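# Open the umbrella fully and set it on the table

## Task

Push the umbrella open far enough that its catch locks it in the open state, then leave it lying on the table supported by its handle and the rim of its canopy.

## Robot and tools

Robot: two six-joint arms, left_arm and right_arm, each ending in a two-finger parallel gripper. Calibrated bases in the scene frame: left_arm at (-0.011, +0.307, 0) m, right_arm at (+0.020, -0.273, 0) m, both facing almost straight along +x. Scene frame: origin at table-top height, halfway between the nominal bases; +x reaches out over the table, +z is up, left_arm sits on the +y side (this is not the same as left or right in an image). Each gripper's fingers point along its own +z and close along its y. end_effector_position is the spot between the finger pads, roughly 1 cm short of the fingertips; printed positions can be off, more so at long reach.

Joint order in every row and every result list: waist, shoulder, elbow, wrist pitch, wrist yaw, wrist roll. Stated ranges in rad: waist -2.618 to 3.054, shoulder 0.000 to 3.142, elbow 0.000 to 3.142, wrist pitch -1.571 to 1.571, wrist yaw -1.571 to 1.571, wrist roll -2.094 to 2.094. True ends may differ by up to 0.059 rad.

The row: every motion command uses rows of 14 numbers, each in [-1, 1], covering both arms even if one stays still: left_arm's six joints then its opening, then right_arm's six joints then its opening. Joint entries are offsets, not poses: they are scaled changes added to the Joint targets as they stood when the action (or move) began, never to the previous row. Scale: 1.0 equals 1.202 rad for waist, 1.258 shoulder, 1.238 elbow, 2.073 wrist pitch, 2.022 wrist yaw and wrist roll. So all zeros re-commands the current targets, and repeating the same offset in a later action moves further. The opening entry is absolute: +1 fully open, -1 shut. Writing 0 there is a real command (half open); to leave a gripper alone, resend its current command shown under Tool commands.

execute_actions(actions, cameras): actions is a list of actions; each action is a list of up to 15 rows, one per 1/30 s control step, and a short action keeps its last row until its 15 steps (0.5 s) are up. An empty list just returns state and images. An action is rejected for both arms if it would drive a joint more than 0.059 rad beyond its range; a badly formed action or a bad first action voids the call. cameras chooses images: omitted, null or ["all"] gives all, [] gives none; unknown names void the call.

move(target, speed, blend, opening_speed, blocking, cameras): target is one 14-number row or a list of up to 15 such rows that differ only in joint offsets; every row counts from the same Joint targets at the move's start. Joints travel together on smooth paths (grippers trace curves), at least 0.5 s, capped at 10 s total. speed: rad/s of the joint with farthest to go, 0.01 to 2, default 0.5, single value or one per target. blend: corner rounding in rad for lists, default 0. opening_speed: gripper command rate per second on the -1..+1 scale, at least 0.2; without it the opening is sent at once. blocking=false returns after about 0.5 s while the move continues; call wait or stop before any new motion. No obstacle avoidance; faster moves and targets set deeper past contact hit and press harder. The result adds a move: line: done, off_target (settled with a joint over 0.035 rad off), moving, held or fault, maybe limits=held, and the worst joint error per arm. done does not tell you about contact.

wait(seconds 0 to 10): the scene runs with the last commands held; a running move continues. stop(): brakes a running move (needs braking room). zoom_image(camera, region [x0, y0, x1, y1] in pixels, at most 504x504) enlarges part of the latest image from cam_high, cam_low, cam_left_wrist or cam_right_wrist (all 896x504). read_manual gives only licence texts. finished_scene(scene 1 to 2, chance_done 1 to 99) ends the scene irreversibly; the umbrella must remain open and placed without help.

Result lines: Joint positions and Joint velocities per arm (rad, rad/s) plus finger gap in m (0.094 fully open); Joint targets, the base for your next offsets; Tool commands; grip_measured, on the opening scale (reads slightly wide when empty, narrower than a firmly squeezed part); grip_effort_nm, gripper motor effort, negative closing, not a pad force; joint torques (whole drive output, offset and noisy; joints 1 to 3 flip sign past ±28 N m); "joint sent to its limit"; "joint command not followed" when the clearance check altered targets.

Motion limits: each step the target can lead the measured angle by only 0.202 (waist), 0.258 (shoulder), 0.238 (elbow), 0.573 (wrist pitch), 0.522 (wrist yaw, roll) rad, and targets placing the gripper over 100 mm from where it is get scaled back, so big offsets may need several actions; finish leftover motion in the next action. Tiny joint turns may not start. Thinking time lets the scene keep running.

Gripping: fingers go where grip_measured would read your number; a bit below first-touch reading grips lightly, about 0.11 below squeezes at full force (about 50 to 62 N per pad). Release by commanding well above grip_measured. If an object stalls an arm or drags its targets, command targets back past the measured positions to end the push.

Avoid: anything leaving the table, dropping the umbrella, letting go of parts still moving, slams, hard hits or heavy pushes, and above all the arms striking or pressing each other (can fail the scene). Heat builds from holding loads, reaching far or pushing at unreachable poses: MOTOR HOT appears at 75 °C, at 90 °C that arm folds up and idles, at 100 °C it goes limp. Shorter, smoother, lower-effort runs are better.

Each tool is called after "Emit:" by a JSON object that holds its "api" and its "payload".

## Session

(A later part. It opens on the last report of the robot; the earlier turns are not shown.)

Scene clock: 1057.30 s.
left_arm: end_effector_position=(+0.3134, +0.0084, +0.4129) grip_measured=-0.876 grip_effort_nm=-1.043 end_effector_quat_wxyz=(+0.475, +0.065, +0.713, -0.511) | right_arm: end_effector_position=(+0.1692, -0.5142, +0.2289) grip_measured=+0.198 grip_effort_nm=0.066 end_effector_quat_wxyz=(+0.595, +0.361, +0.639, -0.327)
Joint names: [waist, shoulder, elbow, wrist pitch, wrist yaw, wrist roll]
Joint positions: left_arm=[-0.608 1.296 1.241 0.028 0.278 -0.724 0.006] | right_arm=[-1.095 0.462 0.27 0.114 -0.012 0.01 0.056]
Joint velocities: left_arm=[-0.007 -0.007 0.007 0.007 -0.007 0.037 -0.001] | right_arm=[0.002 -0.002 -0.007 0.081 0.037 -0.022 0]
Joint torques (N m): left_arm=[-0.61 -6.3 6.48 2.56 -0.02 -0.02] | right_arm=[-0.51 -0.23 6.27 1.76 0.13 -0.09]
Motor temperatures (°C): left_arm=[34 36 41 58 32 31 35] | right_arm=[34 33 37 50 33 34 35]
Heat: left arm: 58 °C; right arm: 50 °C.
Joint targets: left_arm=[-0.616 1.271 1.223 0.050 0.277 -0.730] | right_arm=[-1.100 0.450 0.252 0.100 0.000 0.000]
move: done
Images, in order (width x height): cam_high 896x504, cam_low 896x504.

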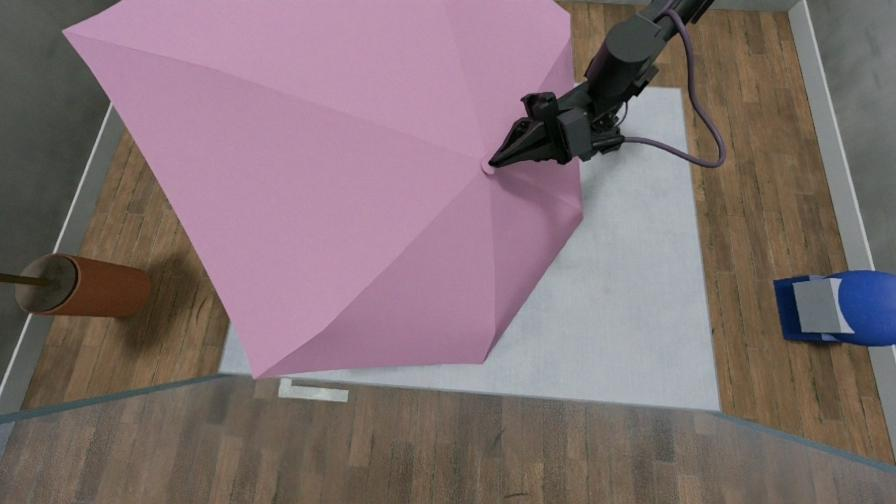

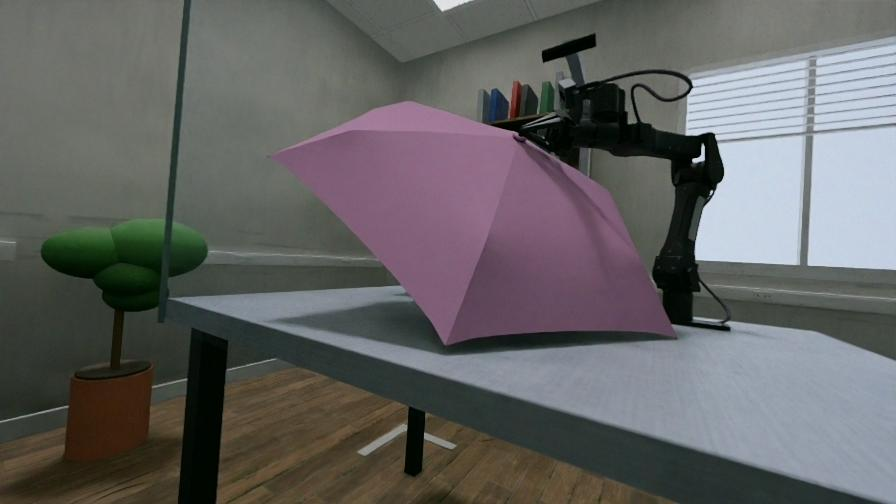

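Emit:
{"api": "move", "payload": {"target": [0,-0.0042,-0.0315,0.0154,0,0,-1,0,0,0,0,0,0,0.2], "speed": 0.05, "cameras": ["cam_high","cam_low"]}}

Scene clock: 1066.33 s.
left_arm: end_effector_position=(+0.3127, +0.0091, +0.4129) grip_measured=-0.876 grip_effort_nm=-1.038 end_effector_quat_wxyz=(+0.484, +0.066, +0.703, -0.516) | right_arm: end_effector_position=(+0.1692, -0.5142, +0.2289) grip_measured=+0.198 grip_effort_nm=0.076 end_effector_quat_wxyz=(+0.595, +0.361, +0.639, -0.327)
Joint names: [waist, shoulder, elbow, wrist pitch, wrist yaw, wrist roll]
Joint positions: left_arm=[-0.608 1.287 1.208 0.082 0.278 -0.724 0.006] | right_arm=[-1.095 0.462 0.27 0.114 -0.012 0.01 0.056]
Joint velocities: left_arm=[-0.002 0.007 -0.012 -0.11 -0.022 -0.081 0] | right_arm=[0.002 0.002 0.012 -0.022 -0.037 -0.037 0]
Joint torques (N m): left_arm=[-0.59 -5.97 6.08 2.31 -0.02 -0.02] | right_arm=[-0.51 -0.23 6.26 1.78 0.13 -0.09]
Motor temperatures (°C): left_arm=[34 36 41 57 32 31 35] | right_arm=[34 33 37 50 33 34 34]
Heat: left arm: 57 °C; right arm: 50 °C.
Joint targets: left_arm=[-0.616 1.265 1.185 0.082 0.277 -0.730] | right_arm=[-1.100 0.450 0.252 0.100 0.000 0.000]
move: done
Images, in order (width x height): cam_high 896x504, cam_low 896x504.

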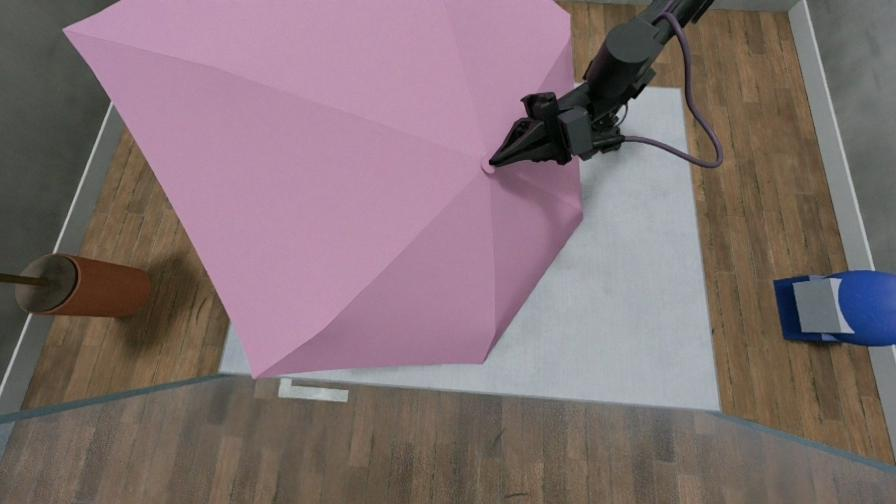

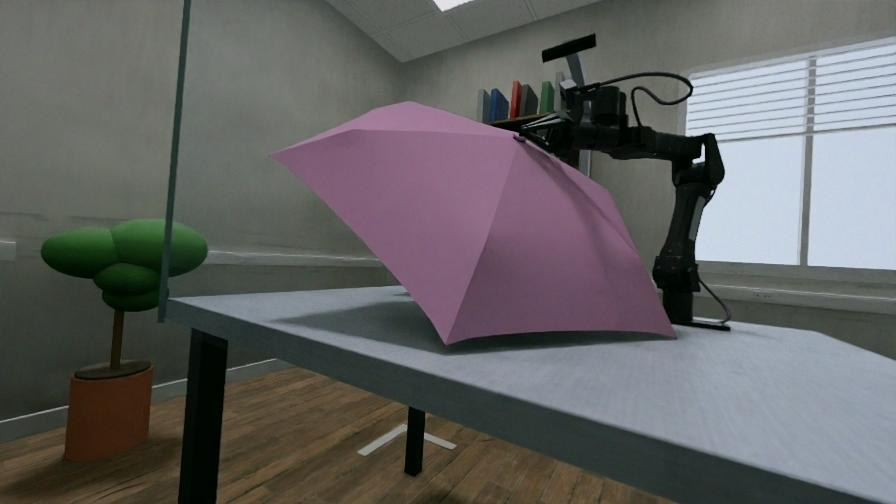

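Emit:
{"api": "zoom_image", "payload": {"camera": "cam_low", "region": [410, 320, 490, 365]}}

Emit:
{"api": "zoom_image", "payload": {"camera": "cam_low", "region": [630, 310, 710, 355]}}

Scaled by 6.300 from the camera's 896x504 image, which has a finer 1280x720 frame.

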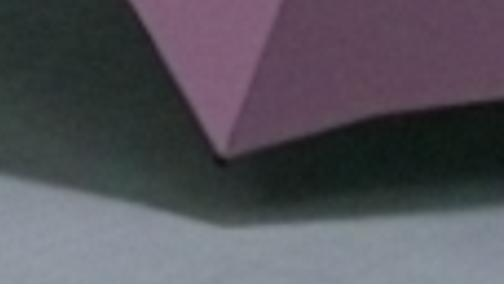

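Scaled by 6.300 from the camera's 896x504 image, which has a finer 1280x720 frame.

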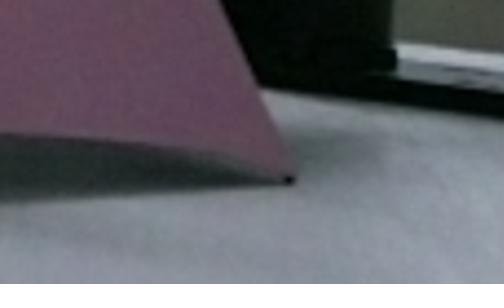

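Emit:
{"api": "move", "payload": {"target": [0.0216,0.0413,0.0347,-0.0087,0.0124,-0.0089,-1,0,0,0,0,0,0,0.2], "speed": 0.06, "cameras": ["cam_high","cam_low"]}}

Emit:
{"api": "zoom_image", "payload": {"camera": "cam_low", "region": [410, 320, 490, 365]}}

Emit:
{"api": "zoom_image", "payload": {"camera": "cam_low", "region": [630, 310, 710, 355]}}

Scene clock: 1081.33 s.
left_arm: end_effector_position=(+0.3184, +0.0090, +0.4103) grip_measured=-0.876 grip_effort_nm=-1.043 end_effector_quat_wxyz=(+0.481, +0.061, +0.703, -0.520) | right_arm: end_effector_position=(+0.1692, -0.5142, +0.2289) grip_measured=+0.198 grip_effort_nm=0.071 end_effector_quat_wxyz=(+0.595, +0.361, +0.639, -0.327)
Joint names: [waist, shoulder, elbow, wrist pitch, wrist yaw, wrist roll]
Joint positions: left_arm=[-0.598 1.303 1.207 0.099 0.286 -0.738 0.006] | right_arm=[-1.095 0.462 0.27 0.114 -0.012 0.01 0.056]
Joint velocities: left_arm=[0.012 -0.012 0.007 -0.007 -0.022 -0.007 -0.001] | right_arm=[-0.002 -0.007 0.002 0.022 -0.081 -0.022 0]
Joint torques (N m): left_arm=[0.7 -3.47 9.5 1.96 0.13 -0.07] | right_arm=[-0.51 -0.18 6.28 1.78 0.14 -0.09]
Motor temperatures (°C): left_arm=[34 36 41 57 32 31 35] | right_arm=[34 33 37 50 33 34 34]
Heat: left arm: 57 °C; right arm: 50 °C.
Joint targets: left_arm=[-0.590 1.317 1.227 0.064 0.302 -0.748] | right_arm=[-1.100 0.450 0.252 0.100 0.000 0.000]
move: done
Images, in order (width x height): cam_high 896x504, cam_low 896x504.

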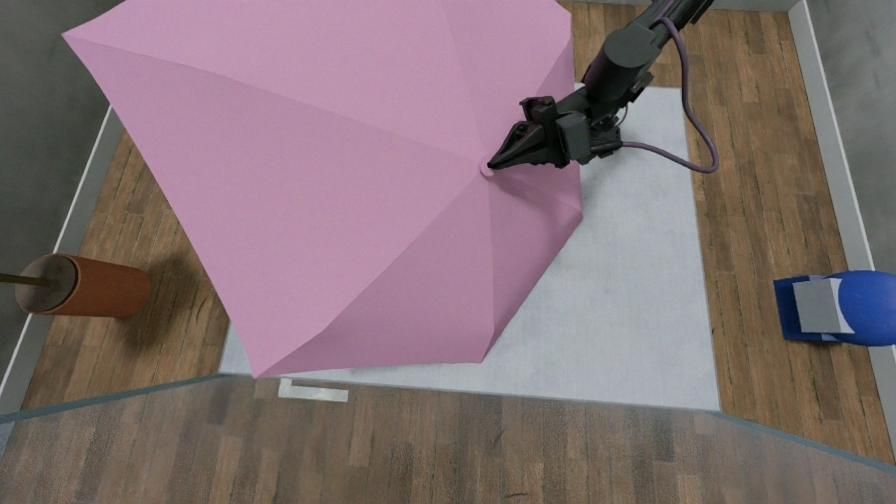

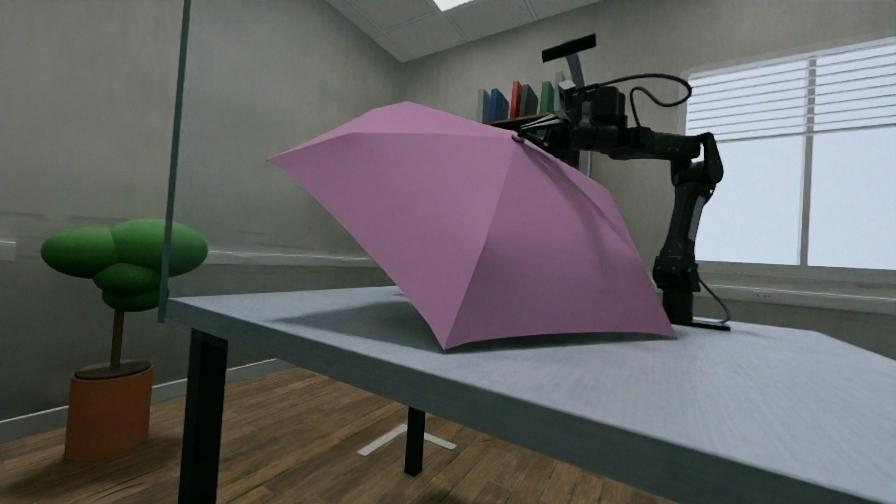

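Scaled by 6.300 from the camera's 896x504 image, which has a finer 1280x720 frame.

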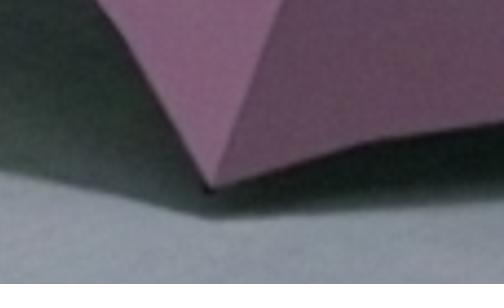

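Scaled by 6.300 from the camera's 896x504 image, which has a finer 1280x720 frame.

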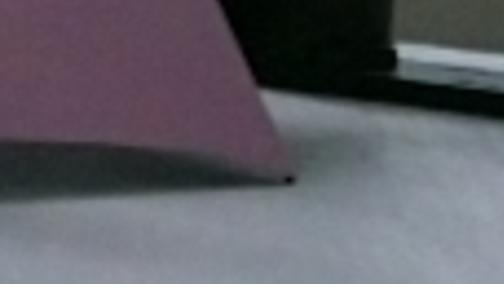

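Emit:
{"api": "move", "payload": {"target": [0.0216,0.038,0.031,-0.0087,0.0124,-0.0089,-1,0,0,0,0,0,0,0.2], "speed": 0.06, "cameras": ["cam_high","cam_low"]}}

Emit:
{"api": "zoom_image", "payload": {"camera": "cam_low", "region": [410, 320, 490, 365]}}

Emit:
{"api": "zoom_image", "payload": {"camera": "cam_low", "region": [630, 310, 710, 355]}}

Scene clock: 1084.87 s.
left_arm: end_effector_position=(+0.3279, +0.0061, +0.4090) grip_measured=-0.876 grip_effort_nm=-1.033 end_effector_quat_wxyz=(+0.469, +0.061, +0.708, -0.525) | right_arm: end_effector_position=(+0.1692, -0.5142, +0.2289) grip_measured=+0.198 grip_effort_nm=0.071 end_effector_quat_wxyz=(+0.595, +0.361, +0.639, -0.327)
Joint names: [waist, shoulder, elbow, wrist pitch, wrist yaw, wrist roll]
Joint positions: left_arm=[-0.574 1.344 1.245 0.089 0.328 -0.752 0.006] | right_arm=[-1.095 0.462 0.27 0.114 -0.012 0.01 0.056]
Joint velocities: left_arm=[-0.012 -0.012 0.012 0.007 0.007 0.066 0] | right_arm=[-0.017 0.002 -0.002 -0.037 -0.037 0.051 0]
Joint torques (N m): left_arm=[0.92 -3.29 9.58 1.88 -0.01 -0.09] | right_arm=[-0.49 -0.21 6.22 1.78 0.13 -0.08]
Motor temperatures (°C): left_arm=[34 36 41 57 32 31 35] | right_arm=[34 33 37 50 33 34 34]
Heat: left arm: 57 °C; right arm: 50 °C.
Joint targets: left_arm=[-0.564 1.365 1.266 0.045 0.327 -0.766] | right_arm=[-1.100 0.450 0.252 0.100 0.000 0.000]
move: off_target (left_arm); left_arm: the wrist pitch is farthest, 0.043 rad from its target
Images, in order (width x height): cam_high 896x504, cam_low 896x504.

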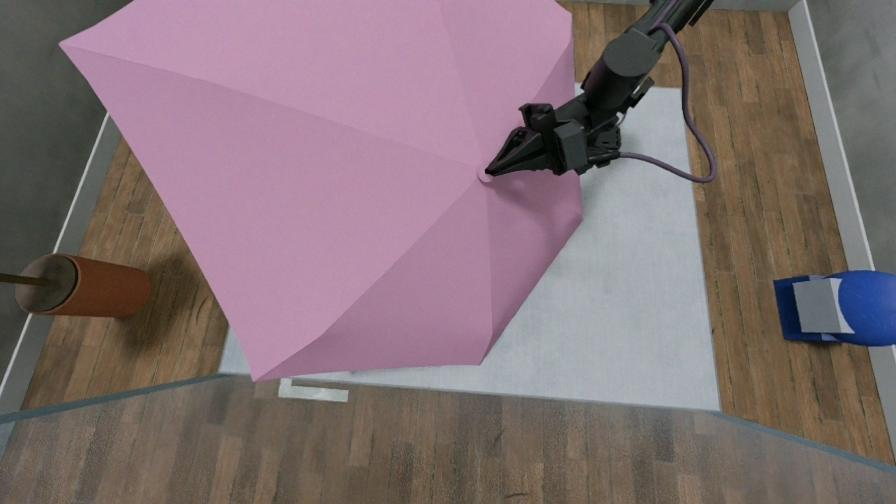

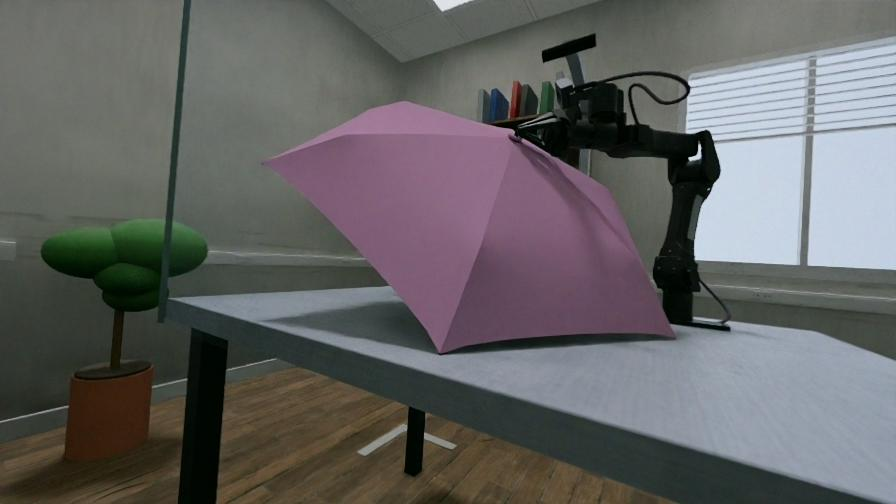

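Scaled by 6.300 from the camera's 896x504 image, which has a finer 1280x720 frame.

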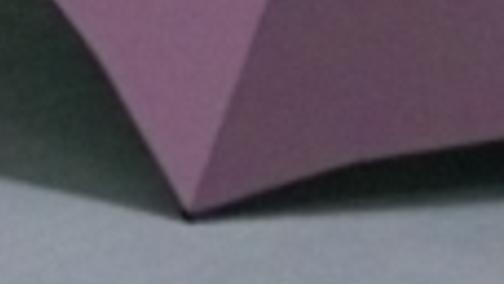

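Scaled by 6.300 from the camera's 896x504 image, which has a finer 1280x720 frame.

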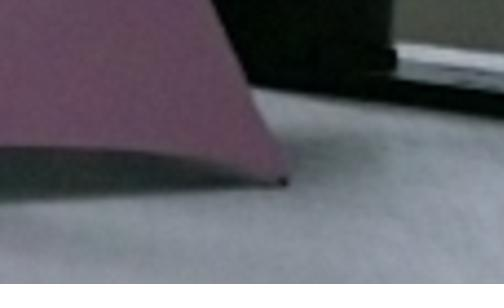

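Emit:
{"api": "move", "payload": {"target": [-0.0067,-0.0127,-0.0135,0.0174,0,0.0054,-1,0,0,0,0,0,0,0.2], "speed": 0.06, "cameras": ["cam_high","cam_low"]}}

Emit:
{"api": "zoom_image", "payload": {"camera": "cam_low", "region": [410, 320, 490, 365]}}

Scene clock: 1096.23 s.
left_arm: end_effector_position=(+0.3279, +0.0061, +0.4092) grip_measured=-0.876 grip_effort_nm=-1.038 end_effector_quat_wxyz=(+0.469, +0.061, +0.707, -0.525) | right_arm: end_effector_position=(+0.1692, -0.5142, +0.2288) grip_measured=+0.198 grip_effort_nm=0.076 end_effector_quat_wxyz=(+0.595, +0.361, +0.640, -0.327)
Joint names: [waist, shoulder, elbow, wrist pitch, wrist yaw, wrist roll]
Joint positions: left_arm=[-0.574 1.344 1.245 0.09 0.329 -0.753 0.006] | right_arm=[-1.095 0.462 0.27 0.113 -0.012 0.01 0.056]
Joint velocities: left_arm=[0.007 -0.012 -0.002 0.022 0.051 0.007 0.001] | right_arm=[0.007 0.002 -0.002 -0.037 0.051 -0.037 0]
Joint torques (N m): left_arm=[0.24 -4.38 8.18 2.22 -0.03 0.02] | right_arm=[-0.51 -0.24 6.24 1.77 0.13 -0.09]
Motor temperatures (°C): left_arm=[34 36 41 55 32 31 35] | right_arm=[34 33 37 49 33 34 34]
Heat: left arm: 55 °C; right arm: 49 °C.
Joint targets: left_arm=[-0.572 1.349 1.249 0.082 0.327 -0.755] | right_arm=[-1.100 0.450 0.252 0.100 0.000 0.000]
move: done
Images, in order (width x height): cam_high 896x504, cam_low 896x504.

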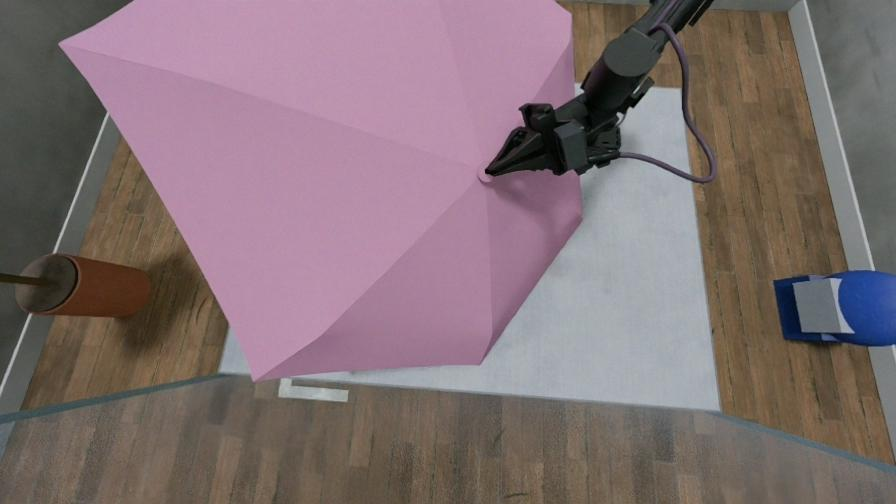

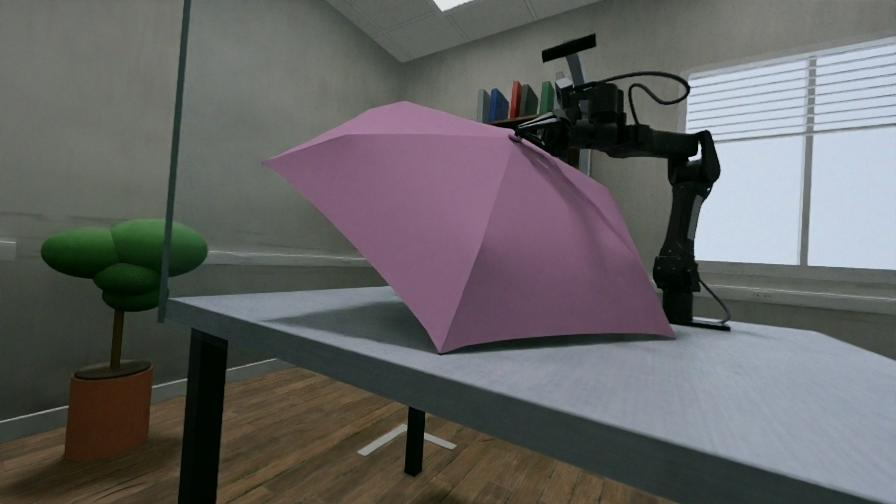

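Scaled by 6.300 from the camera's 896x504 image, which has a finer 1280x720 frame.

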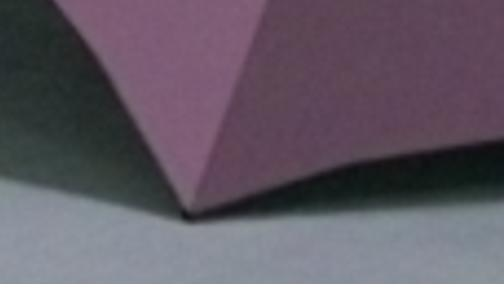

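Emit:
{"api": "move", "payload": {"target": [0,0,0,0,0,0,-0.6,0,0,0,0,0,0,0.2], "opening_speed": 0.3, "cameras": ["cam_high","cam_low","cam_left_wrist"]}}

Scene clock: 1100.97 s.
left_arm: end_effector_position=(+0.3278, +0.0060, +0.4093) grip_measured=-0.601 grip_effort_nm=0.071 end_effector_quat_wxyz=(+0.469, +0.061, +0.707, -0.526) | right_arm: end_effector_position=(+0.1692, -0.5142, +0.2288) grip_measured=+0.198 grip_effort_nm=0.071 end_effector_quat_wxyz=(+0.595, +0.361, +0.640, -0.327)
Joint names: [waist, shoulder, elbow, wrist pitch, wrist yaw, wrist roll]
Joint positions: left_arm=[-0.574 1.344 1.245 0.091 0.329 -0.754 0.019] | right_arm=[-1.095 0.462 0.27 0.113 -0.012 0.01 0.056]
Joint velocities: left_arm=[0.002 -0.007 -0.012 -0.022 0.007 0.037 0] | right_arm=[0.027 -0.002 0.002 -0.022 0.037 0.007 0]
Joint torques (N m): left_arm=[0.27 -4.38 8.18 2.22 -0.03 0.03] | right_arm=[-0.51 -0.24 6.23 1.77 0.13 -0.08]
Motor temperatures (°C): left_arm=[34 36 41 54 32 31 35] | right_arm=[34 33 37 49 33 34 34]
Heat: left arm: 54 °C; right arm: 49 °C.
Joint targets: left_arm=[-0.572 1.349 1.249 0.081 0.327 -0.755] | right_arm=[-1.100 0.450 0.252 0.100 0.000 0.000]
move: done
Images, in order (width x height): cam_high 896x504, cam_low 896x504, cam_left_wrist 896x504.

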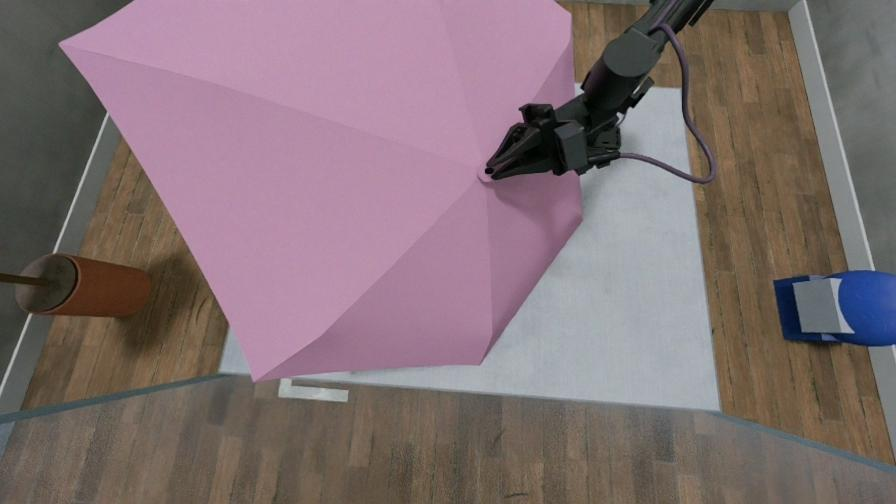

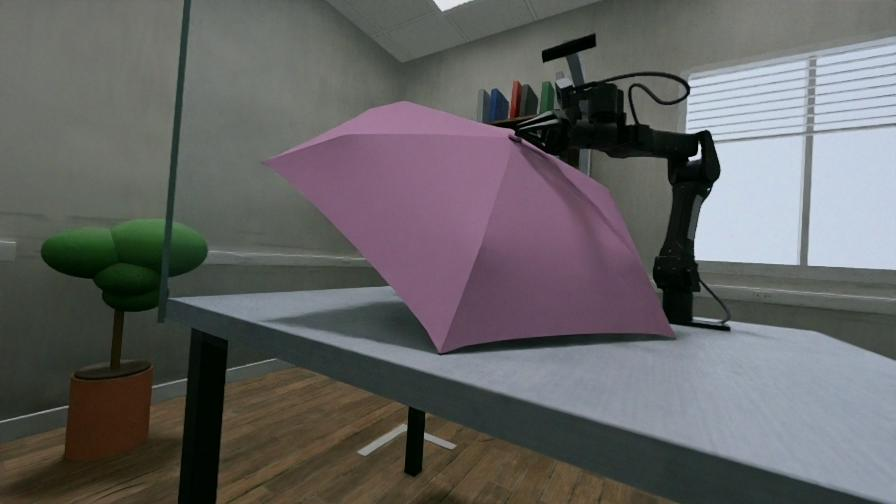

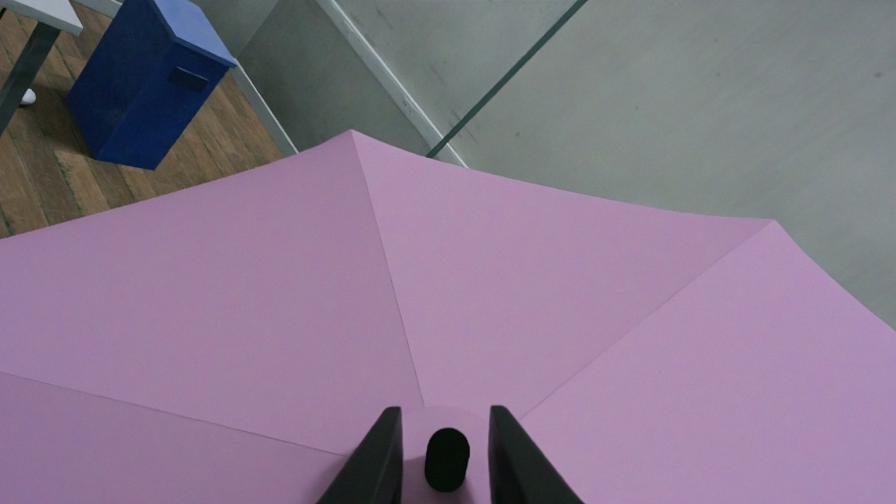

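Emit:
{"api": "move", "payload": {"target": [[0.0591,-0.1383,-0.0872,-0.0318,0.0351,0,-0.1,0,0,0,0,0,0,0.2],[0.1913,-0.3108,-0.126,-0.1138,0.1135,0,-0.1,0,0,0,0,0,0,0.2]], "speed": [0.12,0.35], "opening_speed": 0.6, "blend": 0.02}}

Scene clock: 1110.57 s.
left_arm: end_effector_position=(+0.2584, +0.1020, +0.4333) grip_measured=-0.101 grip_effort_nm=0.071 end_effector_quat_wxyz=(+0.475, +0.061, +0.702, -0.527) | right_arm: end_effector_position=(+0.1692, -0.5142, +0.2288) grip_measured=+0.198 grip_effort_nm=0.076 end_effector_quat_wxyz=(+0.595, +0.361, +0.640, -0.327)
Joint names: [waist, shoulder, elbow, wrist pitch, wrist yaw, wrist roll]
Joint positions: left_arm=[-0.348 0.965 1.115 -0.141 0.55 -0.754 0.042] | right_arm=[-1.095 0.462 0.27 0.113 -0.012 0.01 0.056]
Joint velocities: left_arm=[0.007 -0.017 -0.002 -0.007 -0.081 -0.007 0] | right_arm=[-0.027 -0.022 -0.007 -0.081 -0.022 -0.081 0]
Joint torques (N m): left_arm=[0.54 -2.07 5.74 2.1 0.05 0.03] | right_arm=[-0.49 -0.23 6.27 1.77 0.14 -0.09]
Motor temperatures (°C): left_arm=[34 36 40 54 32 31 34] | right_arm=[34 33 37 49 33 34 34]
Heat: left arm: 54 °C; right arm: 49 °C.
Joint targets: left_arm=[-0.342 0.958 1.093 -0.154 0.556 -0.755] | right_arm=[-1.100 0.450 0.252 0.100 0.000 0.000]
move: done

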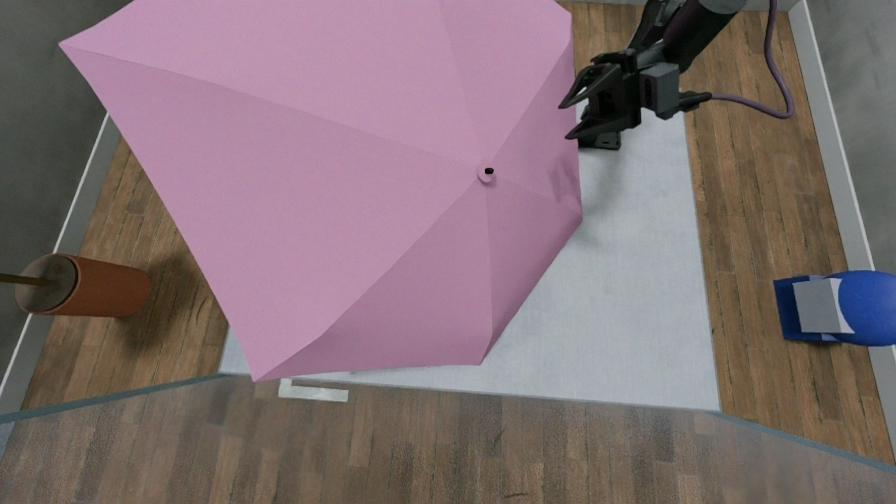

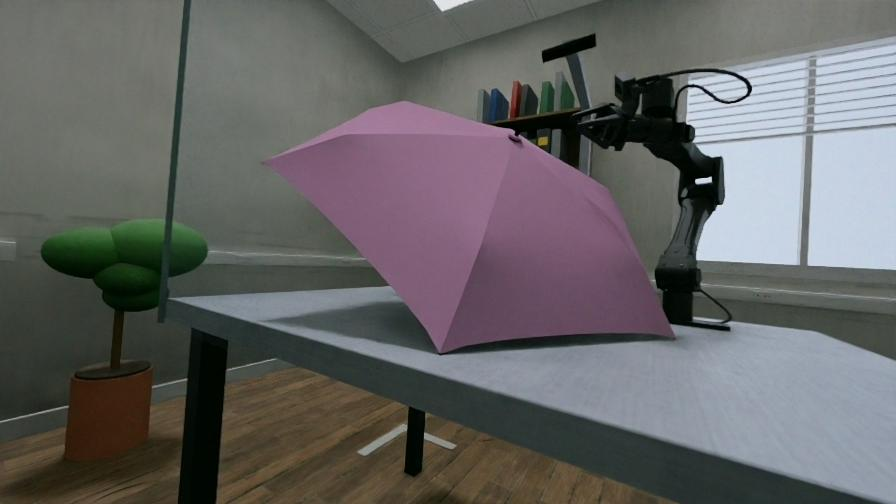

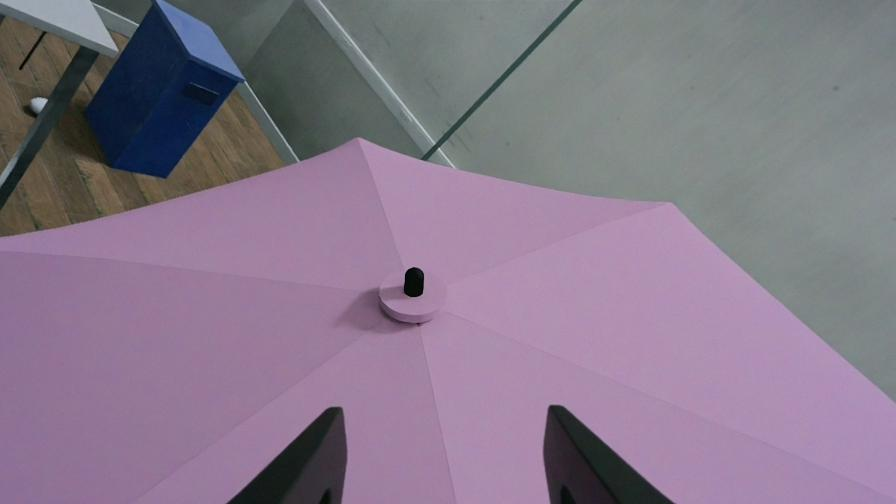

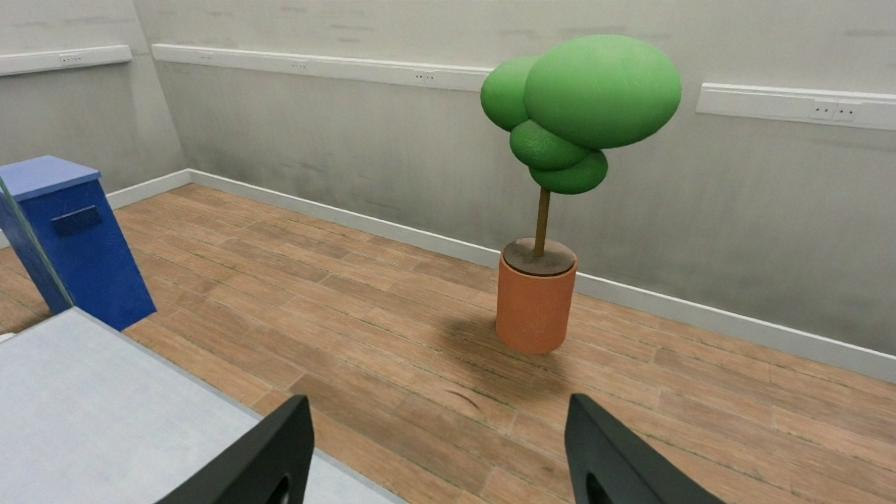

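Emit:
{"api": "finished_scene", "payload": {"scene": 2, "chance_done": 90}}

The scene is finished: the task was done.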